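# Place bottles on ledges matching their cap colours

## Task

Set every bottle upright on the wall ledge whose label strip has the same colour as that bottle's cap. The bottle's entire base must rest on the ledge.

## Robot and tools

Robot: two seven-joint arms, left_arm and right_arm, each ending in a two-finger gripper. left_arm sits on the +y side. This is a frame fact, not an image side. A gripper pose does not fix the elbow, so a large wrist turn can swing the elbow.

Frame: every position and orientation is in one scene frame, in metres. Its origin is on the plane z = 0, directly under the point midway between the two arm bases. The bases are 0.70 m above it. +z is up and +x is forward, the direction both arms face. Quaternions are written w first (qw, qx, qy, qz). Reported poses can be off by a few centimetres, more at long reach.

Gripper axes: the fingers point along the gripper's +z and close along its y. end_effector_position is the spot between the pads when the fingers are shut, just under 1 cm behind the tips. When the fingers close, the tips move about 17 mm further along +z, mostly while the pads are more than 70 mm apart.

Row format, shared by execute_actions and move: one flat list of 16 numbers covering both arms, even if only one arm moves. The order is left x, y, z, qw, qx, qy, qz, opening, then the same eight for right. x, y, z and the quaternion form an absolute target pose for that gripper, not an offset. Opening runs from -1 (closed) to +1 (fully open, 0.145 m). It is a command, so sending 0 means half-open. To leave a gripper unchanged, resend its current command, which is shown under Tool commands. To keep a gripper's orientation, repeat the same target quaternion each time rather than copying the drifted reported value. For an arm that should stay still, resend the pose it reported when it stopped, together with the opening it should keep.

execute_actions(actions, cameras): actions is a list of actions. Each action holds up to 15 rows. Each row is one 1/30 s control step, and an action always lasts 15 steps (0.5 s), with its last row repeated to fill any gap. For both arms, each target must be within 0.6 m of that gripper's current position along each of the gripper's own axes. If the first action fails this check against the last reported state, or any action is malformed, the whole call is rejected. An empty actions list just returns the state and images. cameras picks the images: omitted, null or ["all"] gives all, [] gives none, and an unknown name invalidates the call.

move(target, speed, blend, opening_speed, blocking, cameras): drives each gripper in a straight line from its Hand target to the absolute pose in target. target is one 16-number row, or a list of up to 15 rows that all share a 10 s cap. The 0.6 m check does not apply. speed is in m/s, from 0.002 to 1.1, default 0.25; turning is capped at twice that value in rad/s. Give one speed, or one per target. blend is in metres and rounds the corners at intermediate targets; the default 0 gives no rounding. opening_speed is the rate on the -1..1 scale per second, at least 0.2. blocking=false returns after about 0.5 s while the move continues; a new move takes over from the running one. The path ignores obstacles and the other arm. A gripper lags and can overshoot speed, especially with a nearly straight arm. The first target's opening is applied at the start. A later target's opening is applied once everything is at rest at that target. The result adds a move: line giving how it ended (done, off_target, moving, held, fault) and any limits (limits=paced means the pose was clipped; limits=held means steps were withheld). An arm not named in the ending is done, within 3 mm and 2 degrees. Neither done nor off_target tells you whether anything was touched.

wait(seconds, cameras): 0 to 10 s. The arms hold their last command, and a running move carries on. stop(cameras): brakes a running move; a fast move needs room to brake. zoom_image(camera, region): camera is cam_high or cam_low; region is [x0, y0, x1, y1] in pixels from the top-left, at most 504 by 504. read_manual(section): licence texts only. finished_scene(scene): ends the current scene, numbered 1 or 2, and cannot be undone. The goal must still hold after the robot lets go.

Results show, for each arm: end_effector_position, end_effector_quat_wxyz, Hand target (where the arm is actually heading, often short of your command, so send the rest in the next call), Tool commands, grip_measured (measured opening on the -1..1 scale), Joint positions (the last value is the opening in metres), Joint velocities ("within noise" means the arm is at rest) and joint torques. The torques include gravity. Their 3rd and 4th values wrap around at ±28 N m, and positive means toward a larger joint value. Calls that ran actions also list end_effector_position at some control steps.

Cameras: cam_high and cam_low, both 896x504. Their calibration, given in OpenCV convention, may be off by a few degrees and millimetres.

Control limits: each step, the commanded orientation is clipped to within 32 degrees of the measured one. One action may fall short of its target. A full close takes at least about 0.5 s.

Gripping: to hold an object, command an opening well below grip_measured. The lower the command, the harder the squeeze, up to about 10 N per pad for objects up to about 11 cm wide. Closing fast can squeeze harder.

Avoid: knocking or pushing objects out of the work area; dropping an object or releasing it while it moves; fast impacts, since faster contact and targets further past the contact press harder; arms or grippers colliding, or one gripper closing on the other's fingers. The clearance check does not guard gripper against gripper. Loose objects may occasionally get a brief push.

Motor heat: holding loads, reaching far out or pushing at an unreachable pose heats the motors. At 85 °C a MOTOR HOT line appears. At 100 °C an OVER-TEMPERATURE FAULT stops the arm for 30 to 60 s or more, and its joints may sag, possibly with no MOTOR HOT warning first.

Each tool is called as a command line: name --argument value for each argument, lists and objects as JSON in quotes; but a table of rows of numbers goes row by row, as --pt "numbers of a row", without its own name.

## Session

execute_actions --actions '[]'

zoom_image --camera "cam_high" --region '[370, 190, 690, 420]'

zoom_image --camera "cam_low" --region '[320, 130, 640, 400]'

Scene clock: 0.00 s.
left_arm: end_effector_position=(+0.2239, +0.1828, +0.6144) grip_measured=+1.00 end_effector_quat_wxyz=(-0.319, +0.395, -0.515, +0.691) | right_arm: end_effector_position=(+0.4009, -0.1655, +0.3728) grip_measured=+1.00 end_effector_quat_wxyz=(+0.260, +0.265, +0.837, +0.401)
Joint positions: left_arm=[-1.106 0.942 0.535 2.339 -0.48 -0.199 -0.367 0.145] | right_arm=[0.583 0.619 -0.841 0.925 -1.182 -0.496 -0.047 0.145]
Joint velocities: within noise
Joint torques (N m): no reading
Motor temperatures (°C): left_arm=[20 21 22 20 21 23 21] | right_arm=[20 22 22 19 20 19 21]
Hand target: left_arm +0.2239, +0.1828, +0.6144; -0.319, +0.395, -0.515, +0.691 | right_arm +0.4009, -0.1655, +0.3728; +0.260, +0.265, +0.837, +0.401
Tool commands: left_gripper/opening=+1.0 right_gripper/opening=+1.0

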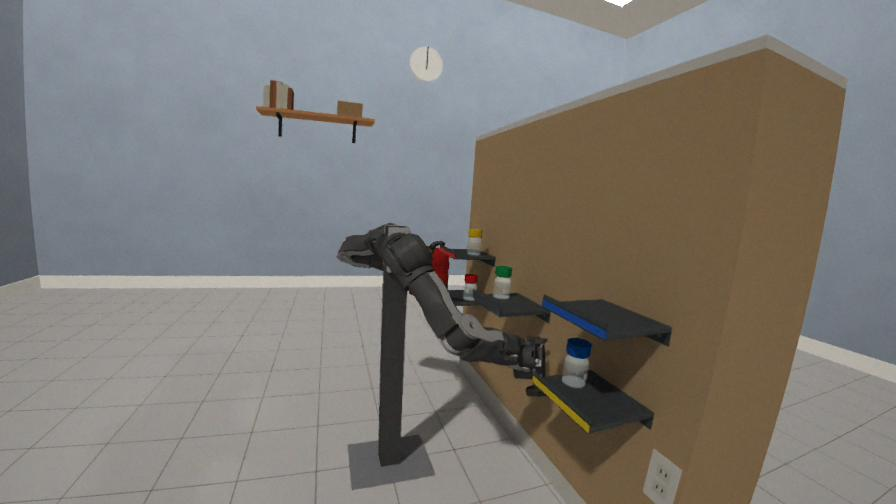

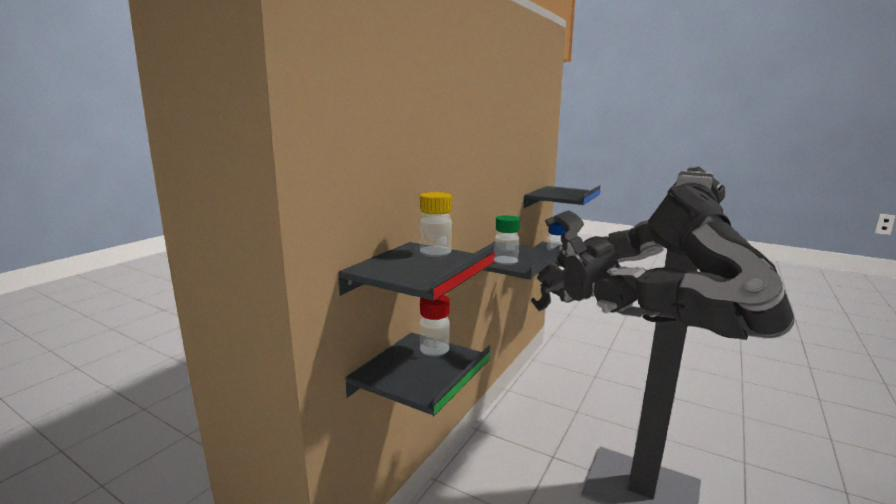

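Scaled by 1.575 from the camera's 896x504 image, which has a finer 1280x720 frame.

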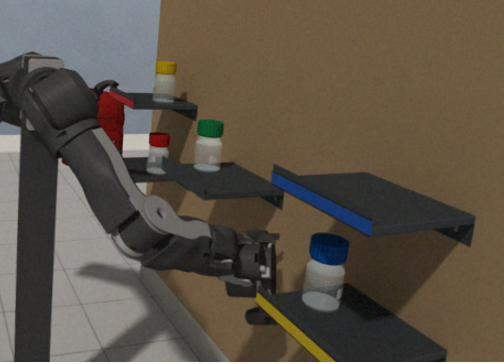

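Scaled by 1.575 from the camera's 896x504 image, which has a finer 1280x720 frame.

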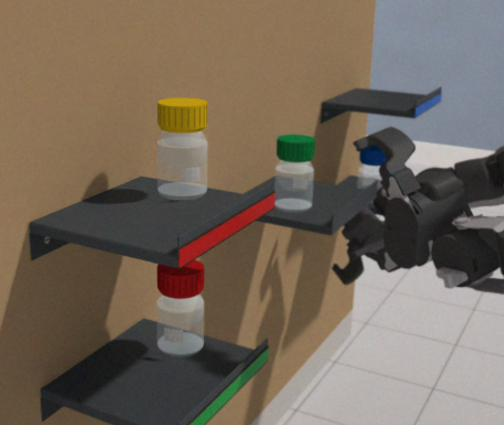

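move --pt "0.27 0.20 0.50 0 0.7071 0 0.7071 -0.3 0.37 -0.19 0.42 0 0.7071 0 0.7071 -0.3" --pt "0.36 0.20 0.42 0 0.7071 0 0.7071 -0.3 0.34 -0.20 0.47 0 0.7071 0 0.7071 -0.3" --speed 0.3

Scene clock: 94.87 s.
left_arm: end_effector_position=(+0.3611, +0.2010, +0.4229) grip_measured=-0.30 end_effector_quat_wxyz=(-0.002, +0.705, +0.002, +0.710) | right_arm: end_effector_position=(+0.3403, -0.1988, +0.4709) grip_measured=-0.30 end_effector_quat_wxyz=(-0.001, +0.705, +0.003, +0.709)
Joint positions: left_arm=[-0.001 0.425 -0.343 1.34 0.424 -0.358 -0.225 0.053] | right_arm=[-0.18 0.226 0.011 1.68 0.222 -0.077 -0.009 0.053]
Joint velocities: within noise
Joint torques (N m): left_arm=[4.36 2.31 0.54 3.85 0.07 -0.72 0.23] | right_arm=[2.44 1.49 1.37 4.38 0.18 -0.29 -0.08]
Motor temperatures (°C): left_arm=[20 21 23 22 21 23 21] | right_arm=[23 23 23 20 20 19 21]
Hand target: left_arm +0.3600, +0.2000, +0.4201; +0.000, +0.707, +0.000, +0.707 | right_arm +0.3400, -0.2000, +0.4701; +0.000, +0.707, +0.000, +0.707
Off the commanded pose: left_arm 0.003 m, 1 deg | right_arm 0.002 m, 0 deg.
move: done

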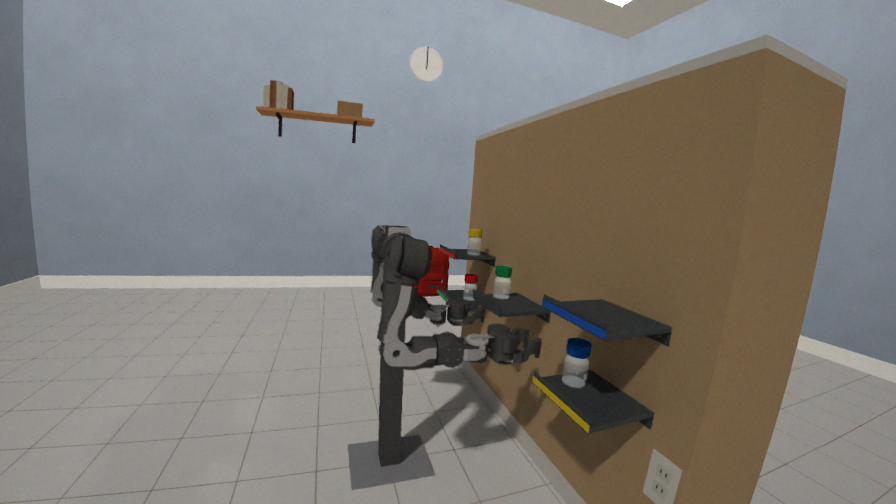

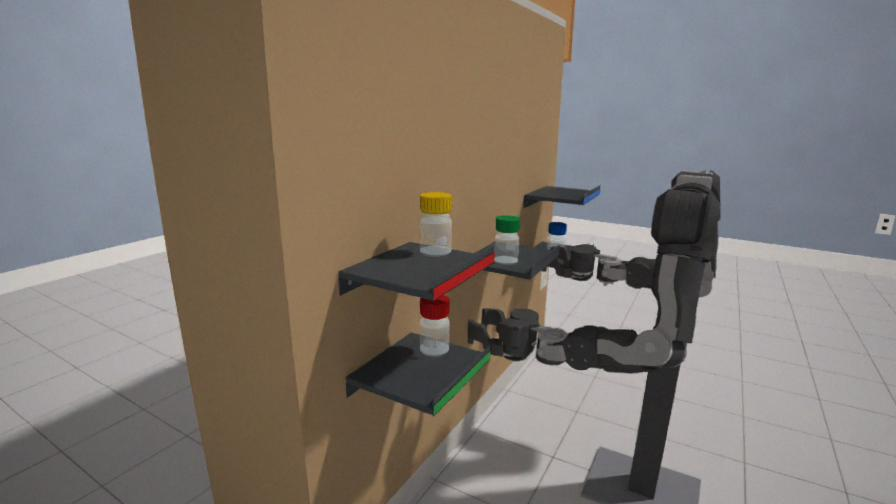

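move --pt "0.33 0.20 0.54 0 0.7071 0 0.7071 -0.3 0.28 -0.21 0.50 0 0.7071 0 0.7071 -0.3" --pt "0.27 0.22 0.63 -0.0923 0.7011 0.0923 0.7011 -0.3 0.255 -0.26 0.512 0.0923 0.7011 -0.0923 0.7011 -0.3" --pt "0.255 0.303 0.70 -0.1228 0.6964 0.1228 0.6964 0.4 0.255 -0.30 0.515 0.1228 0.6964 -0.1228 0.6964 0.4" --speed 0.2

zoom_image --camera "cam_low" --region '[380, 150, 620, 310]'

zoom_image --camera "cam_high" --region '[420, 220, 660, 420]'

Scene clock: 112.37 s.
left_arm: end_effector_position=(+0.2557, +0.3023, +0.6998) grip_measured=+0.40 end_effector_quat_wxyz=(-0.067, +0.706, +0.070, +0.701) | right_arm: end_effector_position=(+0.2551, -0.2991, +0.5167) grip_measured=+0.40 end_effector_quat_wxyz=(+0.123, +0.694, -0.122, +0.699)
Joint positions: left_arm=[-0.528 0.868 0.963 2.434 1.366 0.635 -0.493 0.105] | right_arm=[-0.527 0.186 0.369 2.051 0.336 0.021 -0.116 0.105]
Joint velocities: within noise
Joint torques (N m): left_arm=[1.65 5.02 2.11 0.99 0.02 -0.49 -0.03] | right_arm=[0.62 2.57 1.44 3.54 0.13 -0.31 0]
Motor temperatures (°C): left_arm=[21 21 23 22 21 24 21] | right_arm=[22 22 22 20 20 19 21]
Hand target: left_arm +0.2556, +0.3036, +0.7000; -0.070, +0.707, +0.072, +0.701 | right_arm +0.2550, -0.3000, +0.5150; +0.123, +0.696, -0.123, +0.696
Off the commanded pose: left_arm 0.001 m, 9 deg | right_arm 0.002 m, 0 deg.
joint read past its limit (left arm) — joint 4 (elbow), upper limit, where the elbow is as bent as it goes.
joint sent to its limit (left arm) — joint 4 (elbow), upper limit, where the elbow is as bent as it goes. The joint targets are off in orientation, not in position.
move: off_target (left_arm); target 3's new opening was sent with left_arm's hand 0.001 m and 9 deg from that target

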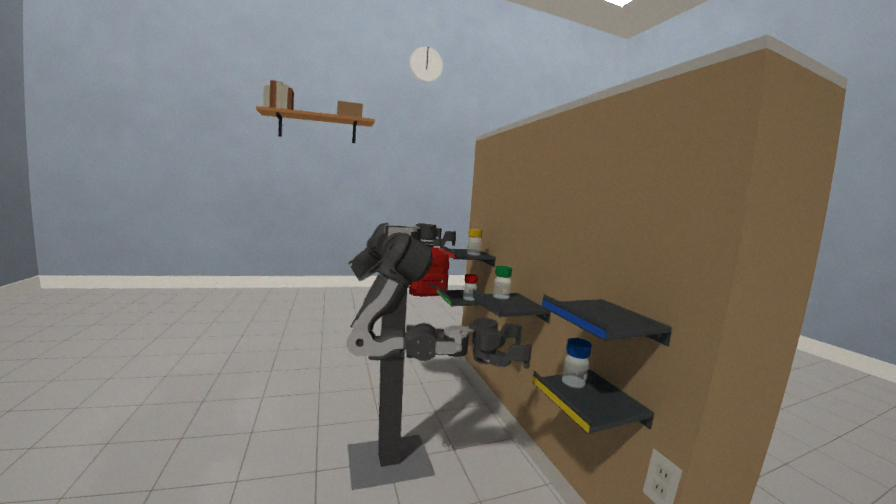

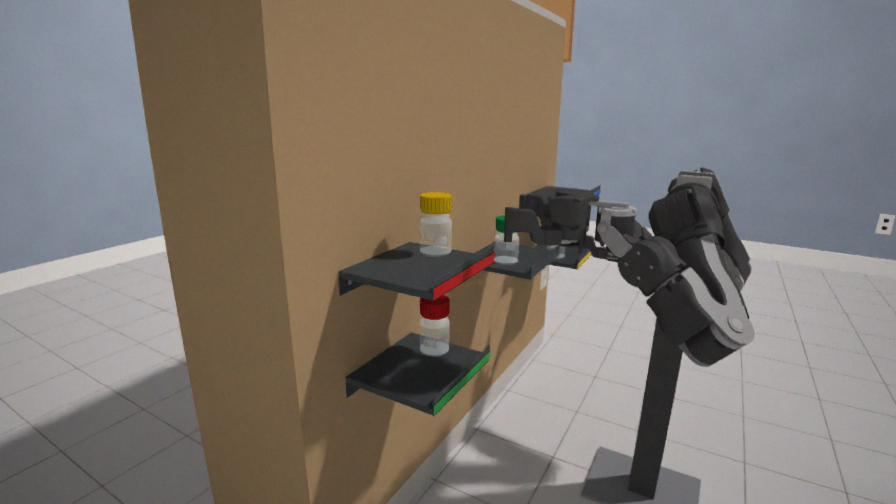

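Scaled by 2.100 from the camera's 896x504 image, which has a finer 1280x720 frame.

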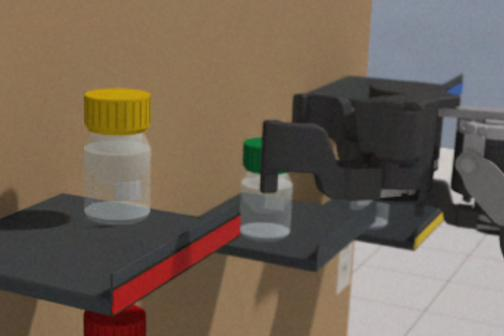

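Scaled by 2.100 from the camera's 896x504 image, which has a finer 1280x720 frame.

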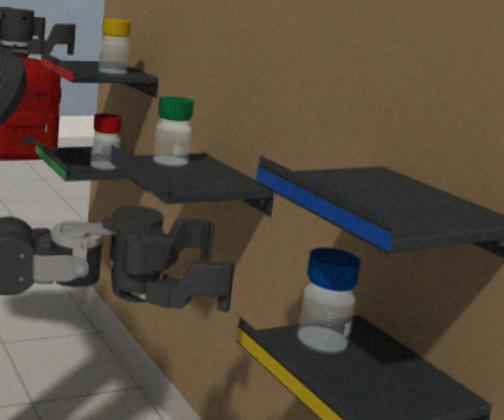

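move --pt "0.381 0.349 0.694 -0.1228 0.6964 0.1228 0.6964 0.4 0.382 -0.346 0.513 0.1228 0.6964 -0.1228 0.6964 0.4" --speed 0.12

zoom_image --camera "cam_low" --region '[380, 150, 620, 310]'

zoom_image --camera "cam_high" --region '[420, 220, 660, 420]'

Scene clock: 124.33 s.
left_arm: end_effector_position=(+0.3806, +0.3496, +0.6954) grip_measured=+0.40 end_effector_quat_wxyz=(-0.123, +0.694, +0.125, +0.698) | right_arm: end_effector_position=(+0.3816, -0.3478, +0.5142) grip_measured=+0.40 end_effector_quat_wxyz=(+0.124, +0.695, -0.127, +0.696)
Joint positions: left_arm=[0.439 1.204 -0.201 1.825 1.302 0.32 -0.678 0.105] | right_arm=[0.104 0.373 0.249 1.473 0.337 0.097 -0.089 0.105]
Joint velocities: within noise
Joint torques (N m): left_arm=[6.34 5.71 2.44 1.59 -0.23 -0.43 0.16] | right_arm=[3.73 4.39 0.58 3.81 0.02 -0.57 0.18]
Motor temperatures (°C): left_arm=[20 22 23 21 21 24 21] | right_arm=[22 23 22 20 20 19 21]
Hand target: left_arm +0.3810, +0.3490, +0.6941; -0.123, +0.696, +0.123, +0.697 | right_arm +0.3820, -0.3460, +0.5130; +0.123, +0.696, -0.123, +0.696
Off the commanded pose: left_arm 0.002 m, 0 deg | right_arm 0.002 m, 0 deg.
move: done

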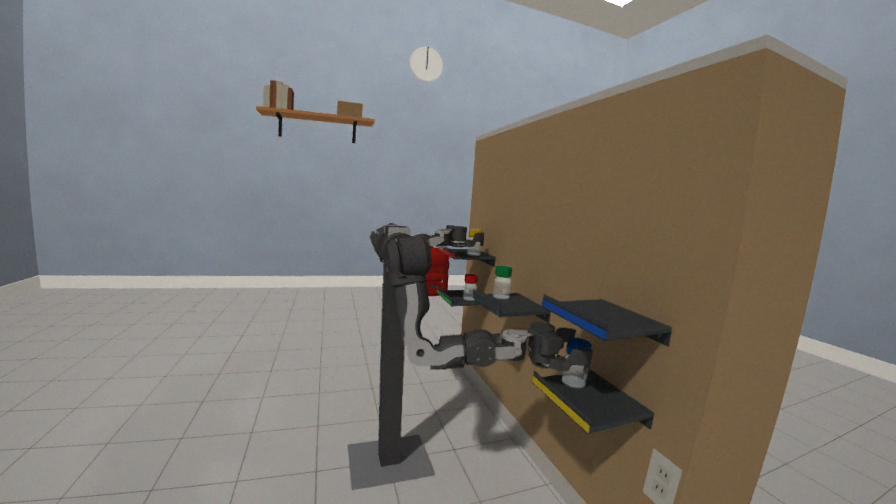

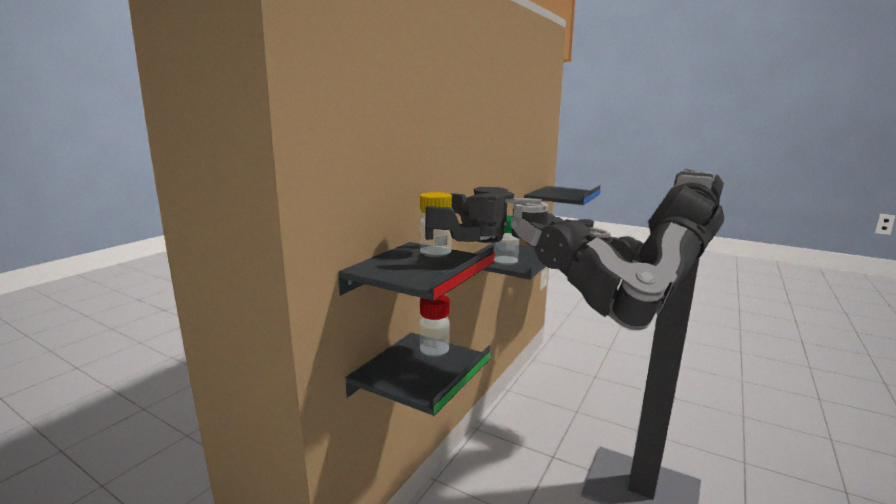

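Scaled by 2.100 from the camera's 896x504 image, which has a finer 1280x720 frame.

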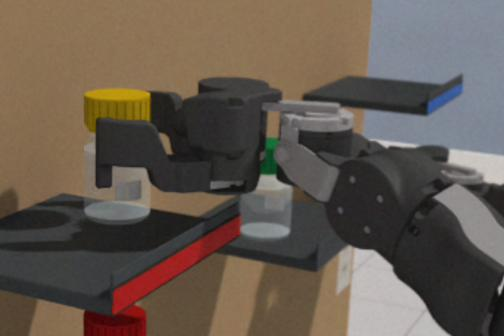

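Scaled by 2.100 from the camera's 896x504 image, which has a finer 1280x720 frame.

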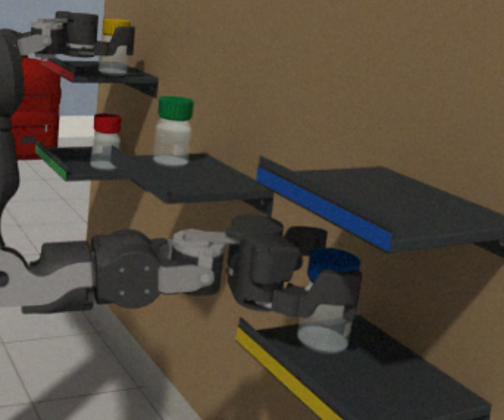

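move --pt "0.381 0.349 0.687 -0.1228 0.6964 0.1228 0.6964 0.4 0.382 -0.346 0.505 0.1228 0.6964 -0.1228 0.6964 0.4" --pt "0.381 0.349 0.687 -0.1228 0.6964 0.1228 0.6964 -0.5 0.382 -0.346 0.505 0.1228 0.6964 -0.1228 0.6964 -0.5" --pt "0.381 0.349 0.745 -0.1228 0.6964 0.1228 0.6964 -0.5 0.382 -0.346 0.538 0.1228 0.6964 -0.1228 0.6964 -0.5" --speed 0.08 --opening_speed 0.8

zoom_image --camera "cam_high" --region '[420, 220, 660, 420]'

Scene clock: 144.17 s.
left_arm: end_effector_position=(+0.3806, +0.3486, +0.7460) grip_measured=-0.24 end_effector_quat_wxyz=(-0.122, +0.697, +0.120, +0.696) | right_arm: end_effector_position=(+0.3824, -0.3442, +0.5343) grip_measured=-0.29 end_effector_quat_wxyz=(+0.120, +0.701, -0.121, +0.693)
Joint positions: left_arm=[0.71 1.19 -0.242 1.8 1.37 0.544 -0.699 0.058] | right_arm=[0.115 0.388 0.26 1.556 0.347 0.206 -0.092 0.054]
Joint velocities: within noise
Joint torques (N m): left_arm=[6.24 4 2.58 1.13 -0.26 -0.64 -0.05] | right_arm=[4.79 4.44 2.5 4.85 0.06 -0.58 -0.09]
Motor temperatures (°C): left_arm=[22 23 24 21 21 24 21] | right_arm=[22 23 22 21 20 20 21]
Hand target: left_arm +0.3810, +0.3490, +0.7450; -0.123, +0.696, +0.123, +0.696 | right_arm +0.3820, -0.3461, +0.5380; +0.123, +0.696, -0.123, +0.696
Off the commanded pose: left_arm 0.001 m, 0 deg | right_arm 0.004 m, 1 deg.
move: off_target (right_arm)

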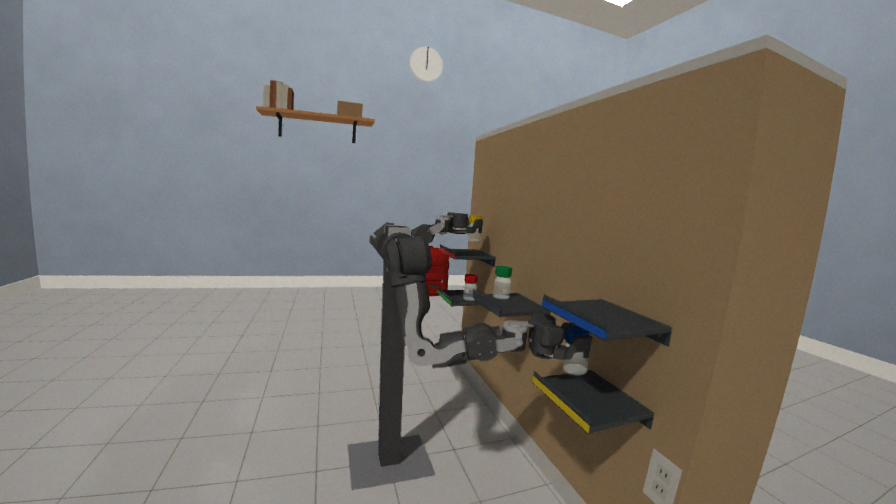

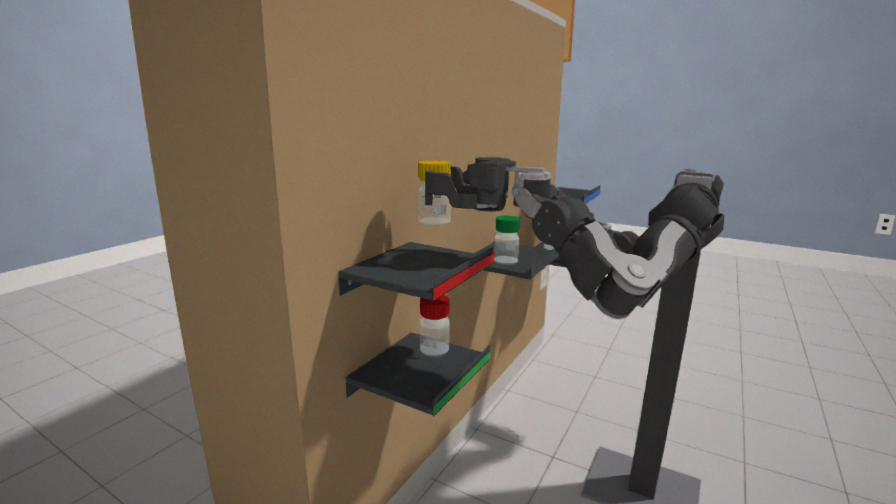

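Scaled by 2.100 from the camera's 896x504 image, which has a finer 1280x720 frame.

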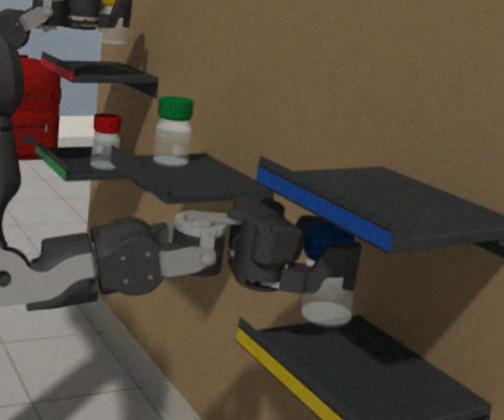

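move --pt "0.262 0.305 0.745 -0.1228 0.6964 0.1228 0.6964 -0.5 0.245 -0.297 0.543 0.1228 0.6964 -0.1228 0.6964 -0.5" --pt "0.262 0.20 0.71 0 0.7071 0 0.7071 -0.5 0.24 -0.297 0.64 0.1228 0.6964 -0.1228 0.6964 -0.5" --speed 0.12

Scene clock: 156.17 s.
left_arm: end_effector_position=(+0.2629, +0.2019, +0.7097) grip_measured=-0.24 end_effector_quat_wxyz=(+0.117, +0.729, -0.117, +0.664) | right_arm: end_effector_position=(+0.2410, -0.2979, +0.6366) grip_measured=-0.29 end_effector_quat_wxyz=(+0.098, +0.673, -0.090, +0.727)
Joint positions: left_arm=[-0.285 1.019 0.811 2.431 1.584 0.781 -0.244 0.058] | right_arm=[-0.449 0.273 0.698 2.438 0.585 0.503 -0.031 0.054]
Joint velocities: within noise
Joint torques (N m): left_arm=[3.1 4.84 1.28 0.62 0.11 -0.67 0.24] | right_arm=[0.62 3.28 2.41 3.69 0.17 -0.7 0.17]
Motor temperatures (°C): left_arm=[22 23 24 21 21 24 21] | right_arm=[22 23 22 21 20 20 21]
Hand target: left_arm +0.2625, +0.2005, +0.7101; +0.120, +0.728, -0.119, +0.664 | right_arm +0.2406, -0.2976, +0.6396; +0.098, +0.669, -0.088, +0.732
Off the commanded pose: left_arm 0.002 m, 20 deg | right_arm 0.004 m, 6 deg.
joint sent to its limit (left arm) — joint 4 (elbow), upper limit, where the elbow is as bent as it goes; joint 5 (forearm roll), upper limit. The joint targets are off in orientation, not in position.
joint sent to its limit (right arm) — joint 4 (elbow), upper limit, where the elbow is as bent as it goes. The joint targets are off in orientation, not in position.
move: off_target (left_arm, right_arm)

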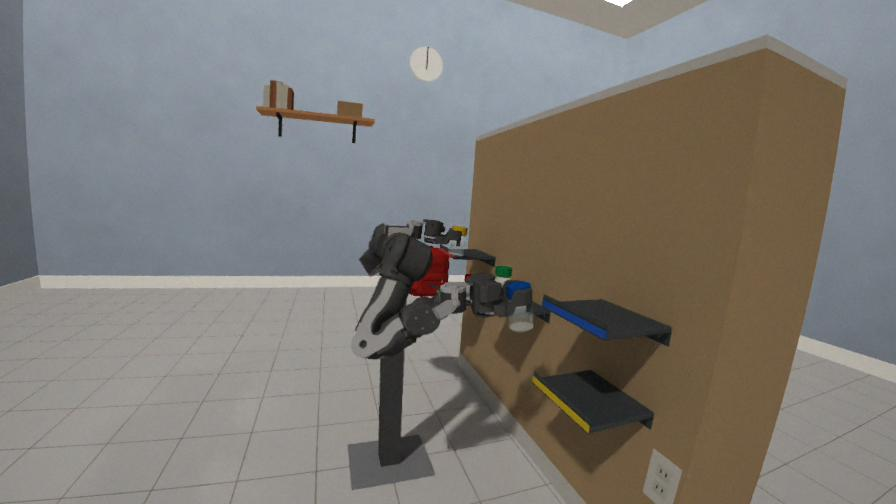

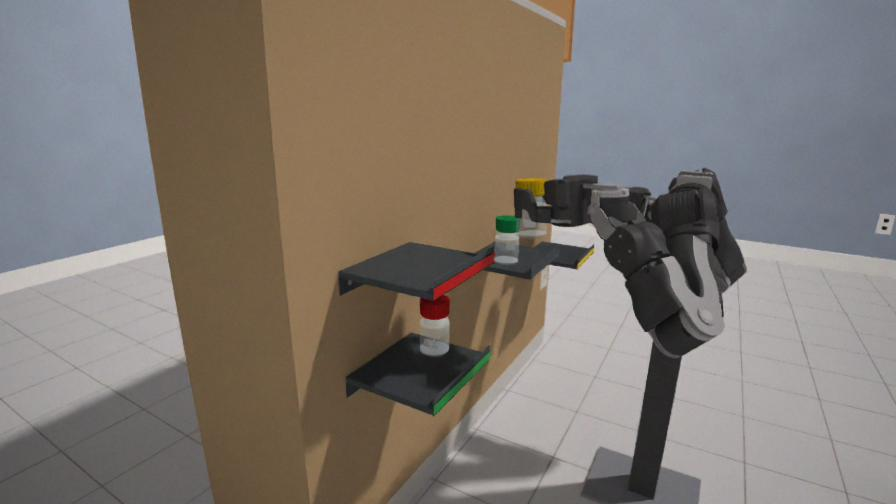

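move --pt "0.31 0.175 0.68 0 0.7071 0 0.7071 -0.5 0.24 -0.297 0.735 0.1228 0.6964 -0.1228 0.6964 -0.5" --pt "0.288 0.05 0.67 0.1228 0.6964 -0.1228 0.6964 -0.5 0.27 -0.31 0.74 0.1228 0.6964 -0.1228 0.6964 -0.5" --pt "0.29 -0.055 0.665 0.1228 0.6964 -0.1228 0.6964 -0.5 0.382 -0.365 0.735 0.1228 0.6964 -0.1228 0.6964 -0.5" --speed 0.12

zoom_image --camera "cam_low" --region '[440, 150, 680, 310]'

zoom_image --camera "cam_high" --region '[420, 200, 680, 360]'

Scene clock: 175.17 s.
left_arm: end_effector_position=(+0.2890, -0.0565, +0.6640) grip_measured=-0.24 end_effector_quat_wxyz=(+0.125, +0.698, -0.127, +0.694) | right_arm: end_effector_position=(+0.3818, -0.3662, +0.7322) grip_measured=-0.29 end_effector_quat_wxyz=(+0.124, +0.701, -0.124, +0.691)
Joint positions: left_arm=[0.604 0.013 -1.022 2.153 0.753 0.769 -1.145 0.058] | right_arm=[0.589 1.16 -0.12 1.751 1.289 0.551 -0.605 0.054]
Joint velocities: within noise
Joint torques (N m): left_arm=[5.89 -2.25 1.35 3.02 -0.43 -0.5 -0.02] | right_arm=[5.21 5.13 3.85 1.76 -0.36 -0.63 0.16]
Motor temperatures (°C): left_arm=[22 23 23 21 21 24 21] | right_arm=[22 23 22 21 20 20 21]
Hand target: left_arm +0.2900, -0.0549, +0.6650; +0.123, +0.696, -0.123, +0.696 | right_arm +0.3820, -0.3651, +0.7349; +0.123, +0.696, -0.123, +0.696
Off the commanded pose: left_arm 0.002 m, 1 deg | right_arm 0.003 m, 1 deg.
move: done

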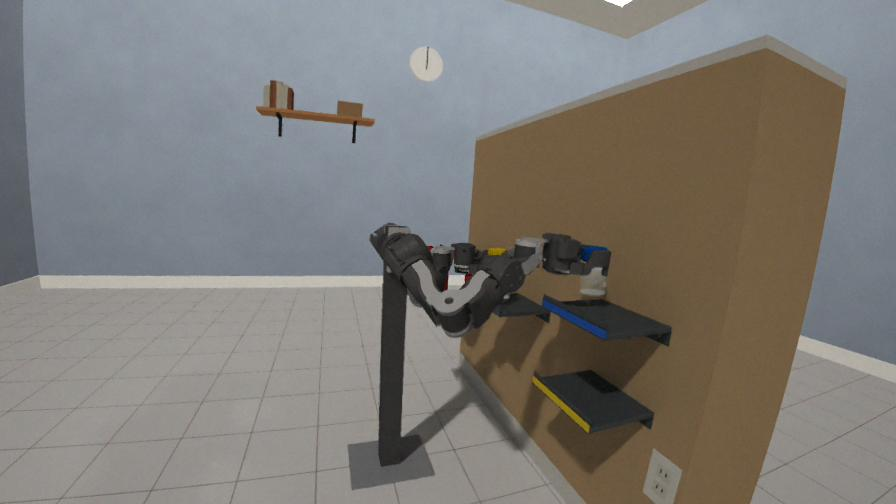

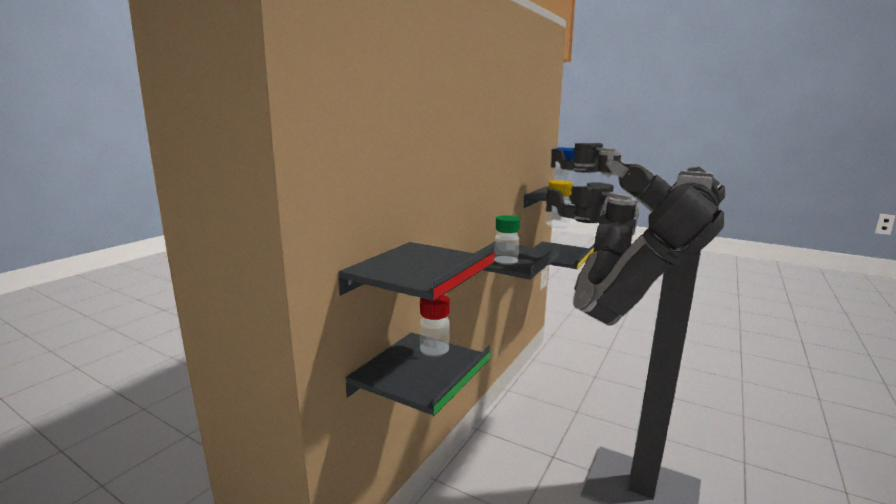

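Scaled by 2.100 from the camera's 896x504 image, which has a finer 1280x720 frame.

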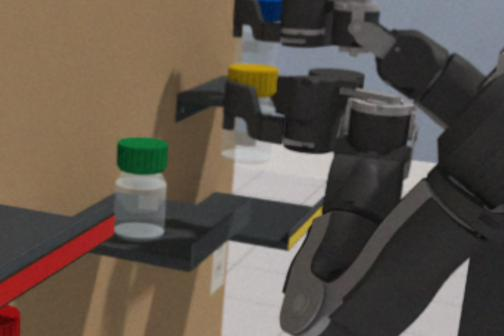

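Scaled by 1.938 from the camera's 896x504 image, which has a finer 1280x720 frame.

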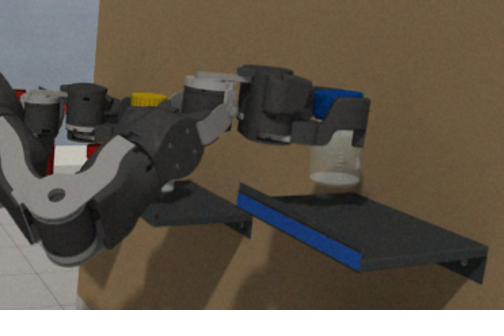

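move --pt "0.378 -0.06 0.64 0.1228 0.6964 -0.1228 0.6964 -0.5 0.382 -0.365 0.705 0.1228 0.6964 -0.1228 0.6964 -0.5" --pt "0.378 -0.06 0.605 0.1228 0.6964 -0.1228 0.6964 -0.5 0.382 -0.365 0.693 0.1228 0.6964 -0.1228 0.6964 -0.5" --pt "0.378 -0.06 0.592 0.1228 0.6964 -0.1228 0.6964 -0.5 0.382 -0.365 0.682 0.1228 0.6964 -0.1228 0.6964 -0.5" --speed '[0.1,0.05,0.02]'

zoom_image --camera "cam_low" --region '[440, 150, 680, 310]'

zoom_image --camera "cam_high" --region '[420, 200, 680, 360]'

Scene clock: 191.67 s.
left_arm: end_effector_position=(+0.3778, -0.0600, +0.5929) grip_measured=-0.24 end_effector_quat_wxyz=(+0.123, +0.698, -0.122, +0.695) | right_arm: end_effector_position=(+0.3805, -0.3652, +0.6979) grip_measured=-0.29 end_effector_quat_wxyz=(+0.126, +0.675, -0.121, +0.717)
Joint positions: left_arm=[0.714 0.148 -1.077 1.668 0.72 0.289 -0.818 0.058] | right_arm=[0.351 1.183 -0.098 1.773 1.222 0.277 -0.58 0.054]
Joint velocities: within noise
Joint torques (N m): left_arm=[7.53 -1.46 1.48 3.44 -0.41 -0.74 0.19] | right_arm=[1.44 5.37 1.78 0.53 0.45 0.43 -0.08]
Motor temperatures (°C): left_arm=[22 22 23 21 22 24 21] | right_arm=[22 23 23 20 20 20 21]
Hand target: left_arm +0.3779, -0.0600, +0.5919; +0.123, +0.696, -0.123, +0.696 | right_arm +0.3818, -0.3649, +0.6821; +0.123, +0.696, -0.123, +0.697
Off the commanded pose: left_arm 0.001 m, 0 deg | right_arm 0.016 m, 3 deg.
move: off_target (right_arm)

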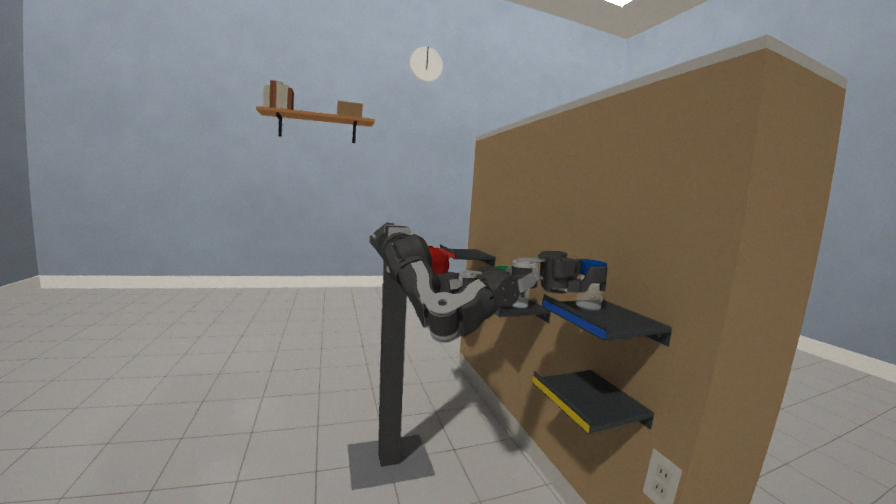

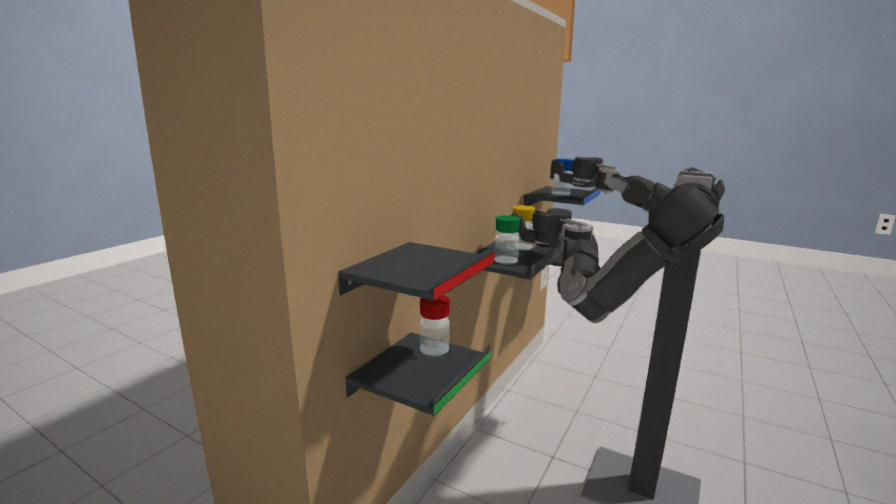

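Scaled by 2.100 from the camera's 896x504 image, which has a finer 1280x720 frame.

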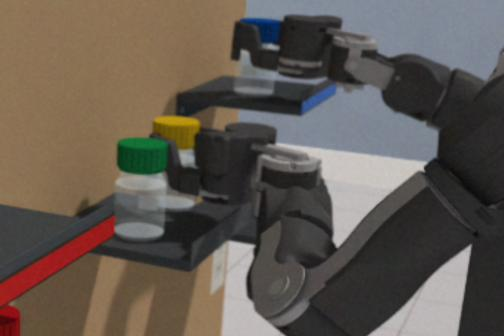

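Scaled by 1.938 from the camera's 896x504 image, which has a finer 1280x720 frame.

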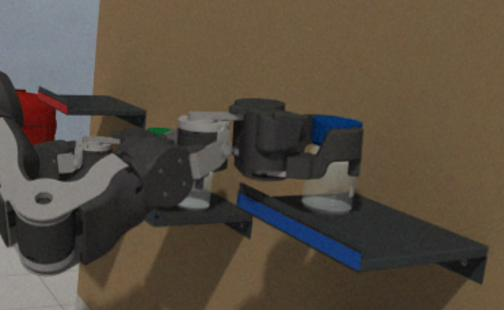

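move --pt "0.378 -0.06 0.584 0.1228 0.6964 -0.1228 0.6964 -0.5 0.382 -0.365 0.698 0.1228 0.6964 -0.1228 0.6964 -0.5" --speed 0.02

zoom_image --camera "cam_low" --region '[440, 150, 680, 310]'

zoom_image --camera "cam_high" --region '[420, 200, 680, 360]'

Scene clock: 203.10 s.
left_arm: end_effector_position=(+0.3781, -0.0599, +0.5882) grip_measured=-0.24 end_effector_quat_wxyz=(+0.124, +0.694, -0.120, +0.699) | right_arm: end_effector_position=(+0.3817, -0.3648, +0.6996) grip_measured=-0.29 end_effector_quat_wxyz=(+0.122, +0.695, -0.121, +0.698)
Joint positions: left_arm=[0.713 0.156 -1.098 1.652 0.715 0.247 -0.818 0.058] | right_arm=[0.402 1.182 -0.102 1.769 1.26 0.369 -0.584 0.054]
Joint velocities: within noise
Joint torques (N m): left_arm=[6.84 -1.31 1.22 2.97 -0.28 -0.55 0.2] | right_arm=[4.73 5.21 3.34 1.35 -0.23 -0.29 -0.15]
Motor temperatures (°C): left_arm=[23 22 23 21 22 24 21] | right_arm=[22 23 23 20 20 20 21]
Hand target: left_arm +0.3780, -0.0599, +0.5840; +0.123, +0.696, -0.123, +0.696 | right_arm +0.3820, -0.3650, +0.6980; +0.123, +0.696, -0.123, +0.696
Off the commanded pose: left_arm 0.004 m, 1 deg | right_arm 0.002 m, 0 deg.
move: off_target (left_arm)

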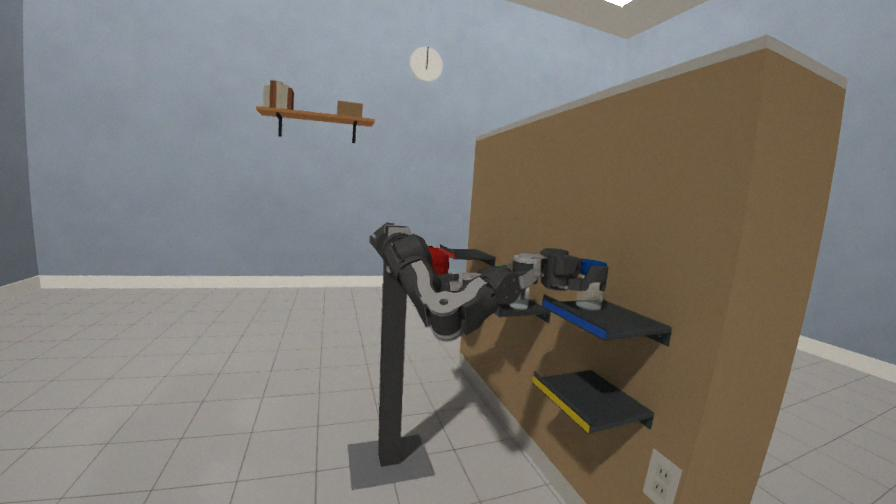

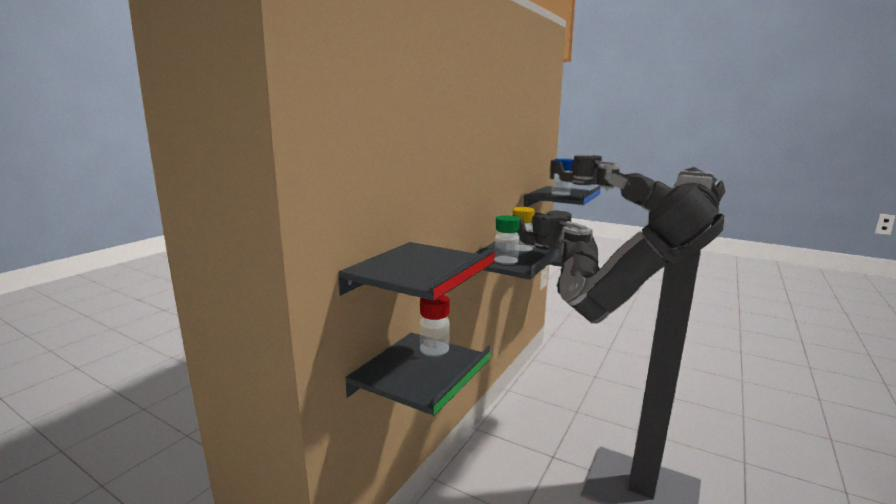

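Scaled by 2.100 from the camera's 896x504 image, which has a finer 1280x720 frame.

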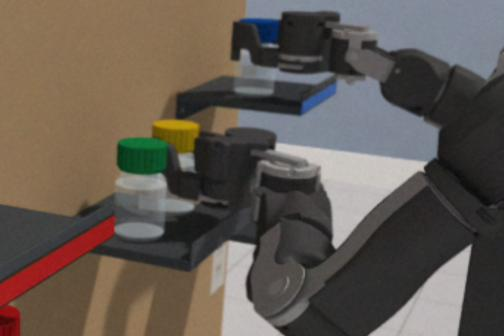

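Scaled by 1.938 from the camera's 896x504 image, which has a finer 1280x720 frame.

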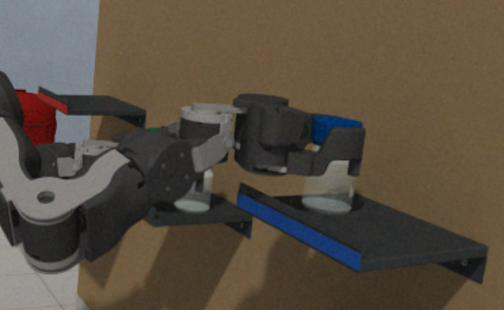

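move --pt "0.378 -0.06 0.587 0.1228 0.6964 -0.1228 0.6964 -0.5 0.382 -0.365 0.697 0.1228 0.6964 -0.1228 0.6964 -0.5" --pt "0.378 -0.06 0.587 0.1228 0.6964 -0.1228 0.6964 0.05 0.382 -0.365 0.697 0.1228 0.6964 -0.1228 0.6964 0.2" --pt "0.268 -0.02 0.592 0.1228 0.6964 -0.1228 0.6964 0.05 0.262 -0.322 0.70 0.1228 0.6964 -0.1228 0.6964 0.2" --speed '[0.05,0.1,0.12]' --opening_speed 0.8

zoom_image --camera "cam_low" --region '[440, 150, 680, 310]'

zoom_image --camera "cam_high" --region '[420, 200, 680, 360]'

Scene clock: 224.00 s.
left_arm: end_effector_position=(+0.2679, -0.0208, +0.5929) grip_measured=+0.05 end_effector_quat_wxyz=(+0.126, +0.695, -0.123, +0.697) | right_arm: end_effector_position=(+0.2622, -0.3215, +0.7000) grip_measured=+0.20 end_effector_quat_wxyz=(+0.122, +0.695, -0.123, +0.697)
Joint positions: left_arm=[0.424 0.37 -1.205 2.216 0.573 0.389 -1.064 0.079] | right_arm=[-0.44 0.918 0.835 2.409 1.344 0.608 -0.708 0.09]
Joint velocities: within noise
Joint torques (N m): left_arm=[4.13 -0.78 1.14 4.31 -0.32 -0.28 -0.03] | right_arm=[1.12 5.1 3.36 1.18 -0.15 -0.21 -0.02]
Motor temperatures (°C): left_arm=[24 22 23 22 22 24 21] | right_arm=[22 24 23 20 20 20 21]
Hand target: left_arm +0.2680, -0.0200, +0.5920; +0.123, +0.696, -0.123, +0.696 | right_arm +0.2620, -0.3219, +0.7000; +0.123, +0.696, -0.123, +0.696
Off the commanded pose: left_arm 0.001 m, 0 deg | right_arm 0.001 m, 0 deg.
move: done

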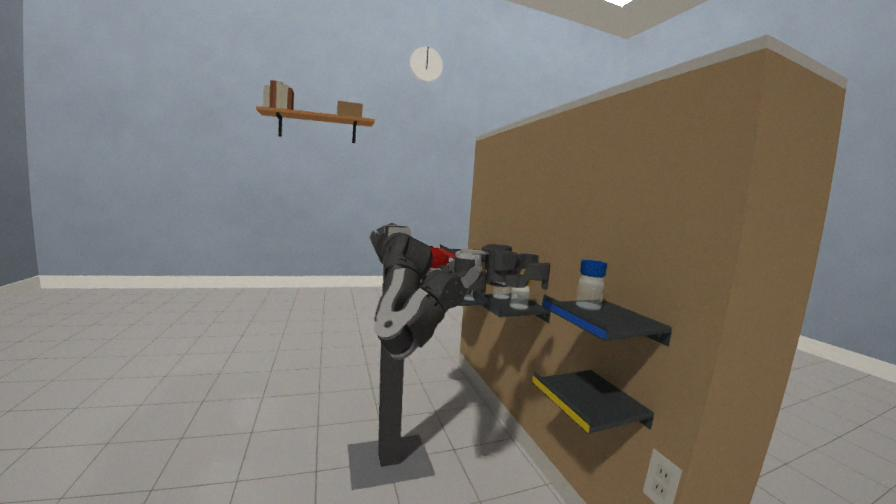

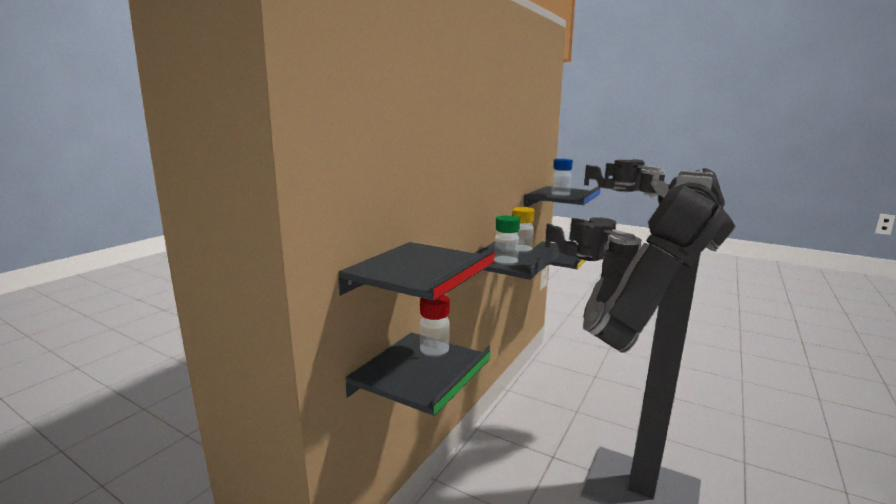

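Scaled by 2.100 from the camera's 896x504 image, which has a finer 1280x720 frame.

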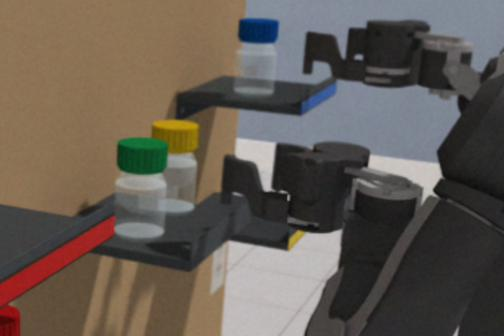

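Scaled by 1.938 from the camera's 896x504 image, which has a finer 1280x720 frame.

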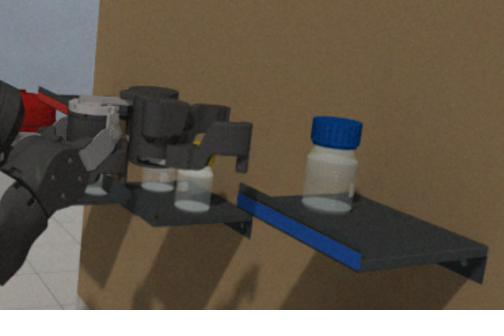

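move --pt "0.26 0.12 0.56 0 0.7071 0 0.7071 -0.3 0.26 -0.26 0.65 0.0923 0.7011 -0.0923 0.7011 -0.3" --pt "0.25 0.22 0.52 -0.0923 0.7011 0.0923 0.7011 -0.3 0.268 -0.16 0.60 0 0.7071 0 0.7071 -0.3" --pt "0.25 0.303 0.506 -0.1228 0.6964 0.1228 0.6964 0.4 0.27 -0.10 0.592 -0.1228 0.6964 0.1228 0.6964 0.15" --speed 0.18

zoom_image --camera "cam_low" --region '[380, 200, 640, 380]'

zoom_image --camera "cam_high" --region '[420, 220, 620, 340]'

Scene clock: 247.17 s.
left_arm: end_effector_position=(+0.2504, +0.3030, +0.5073) grip_measured=+0.40 end_effector_quat_wxyz=(-0.124, +0.695, +0.124, +0.698) | right_arm: end_effector_position=(+0.2701, -0.1011, +0.5931) grip_measured=+0.15 end_effector_quat_wxyz=(-0.120, +0.696, +0.122, +0.698)
Joint positions: left_arm=[-0.242 1.344 -0.772 2.015 0.74 -0.719 -1.193 0.105] | right_arm=[-0.225 0.701 -0.329 2.411 0.572 0.282 -0.392 0.087]
Joint velocities: within noise
Joint torques (N m): left_arm=[2.12 5.5 1.24 2.45 -0.2 -0.37 0.24] | right_arm=[1.75 2.02 1.07 3.06 -0.07 -0.52 0.15]
Motor temperatures (°C): left_arm=[22 22 23 22 22 24 21] | right_arm=[22 24 23 20 20 20 21]
Hand target: left_arm +0.2499, +0.3030, +0.5060; -0.123, +0.696, +0.123, +0.696 | right_arm +0.2700, -0.1000, +0.5920; -0.123, +0.696, +0.123, +0.696
Off the commanded pose: left_arm 0.001 m, 0 deg | right_arm 0.002 m, 0 deg.
move: done

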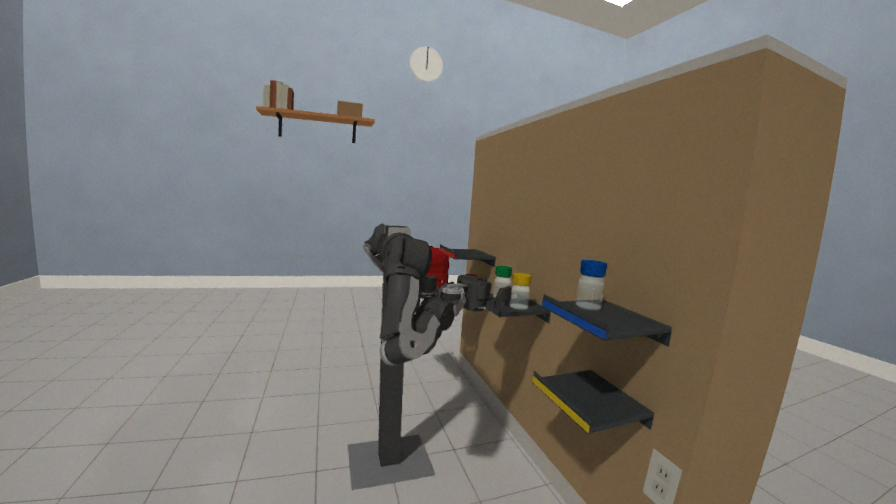

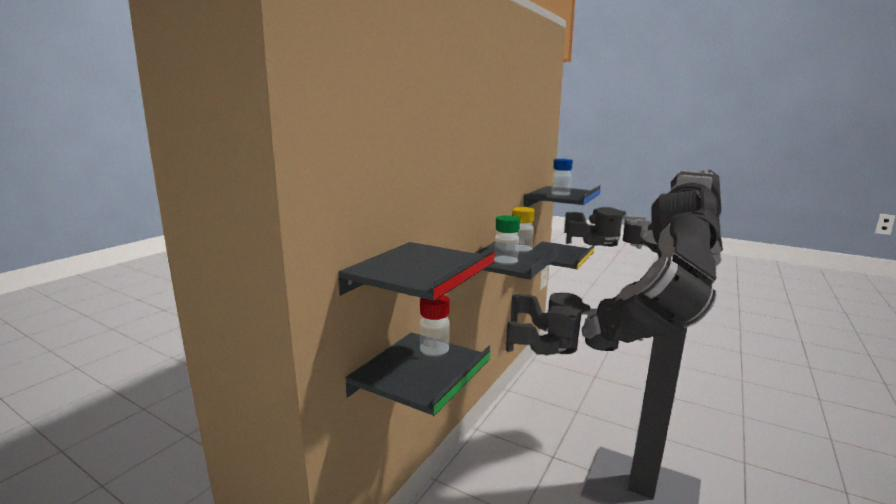

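Scaled by 1.938 from the camera's 896x504 image, which has a finer 1280x720 frame.

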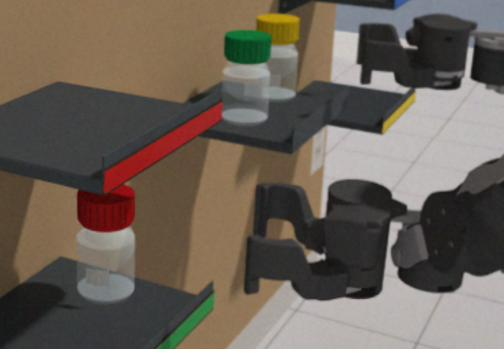

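Scaled by 2.520 from the camera's 896x504 image, which has a finer 1280x720 frame.

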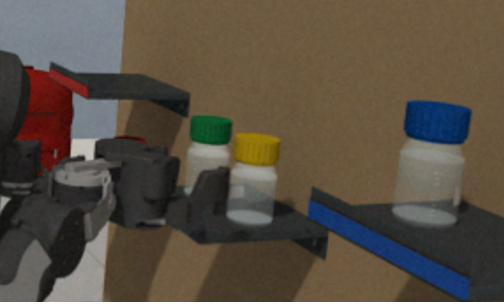

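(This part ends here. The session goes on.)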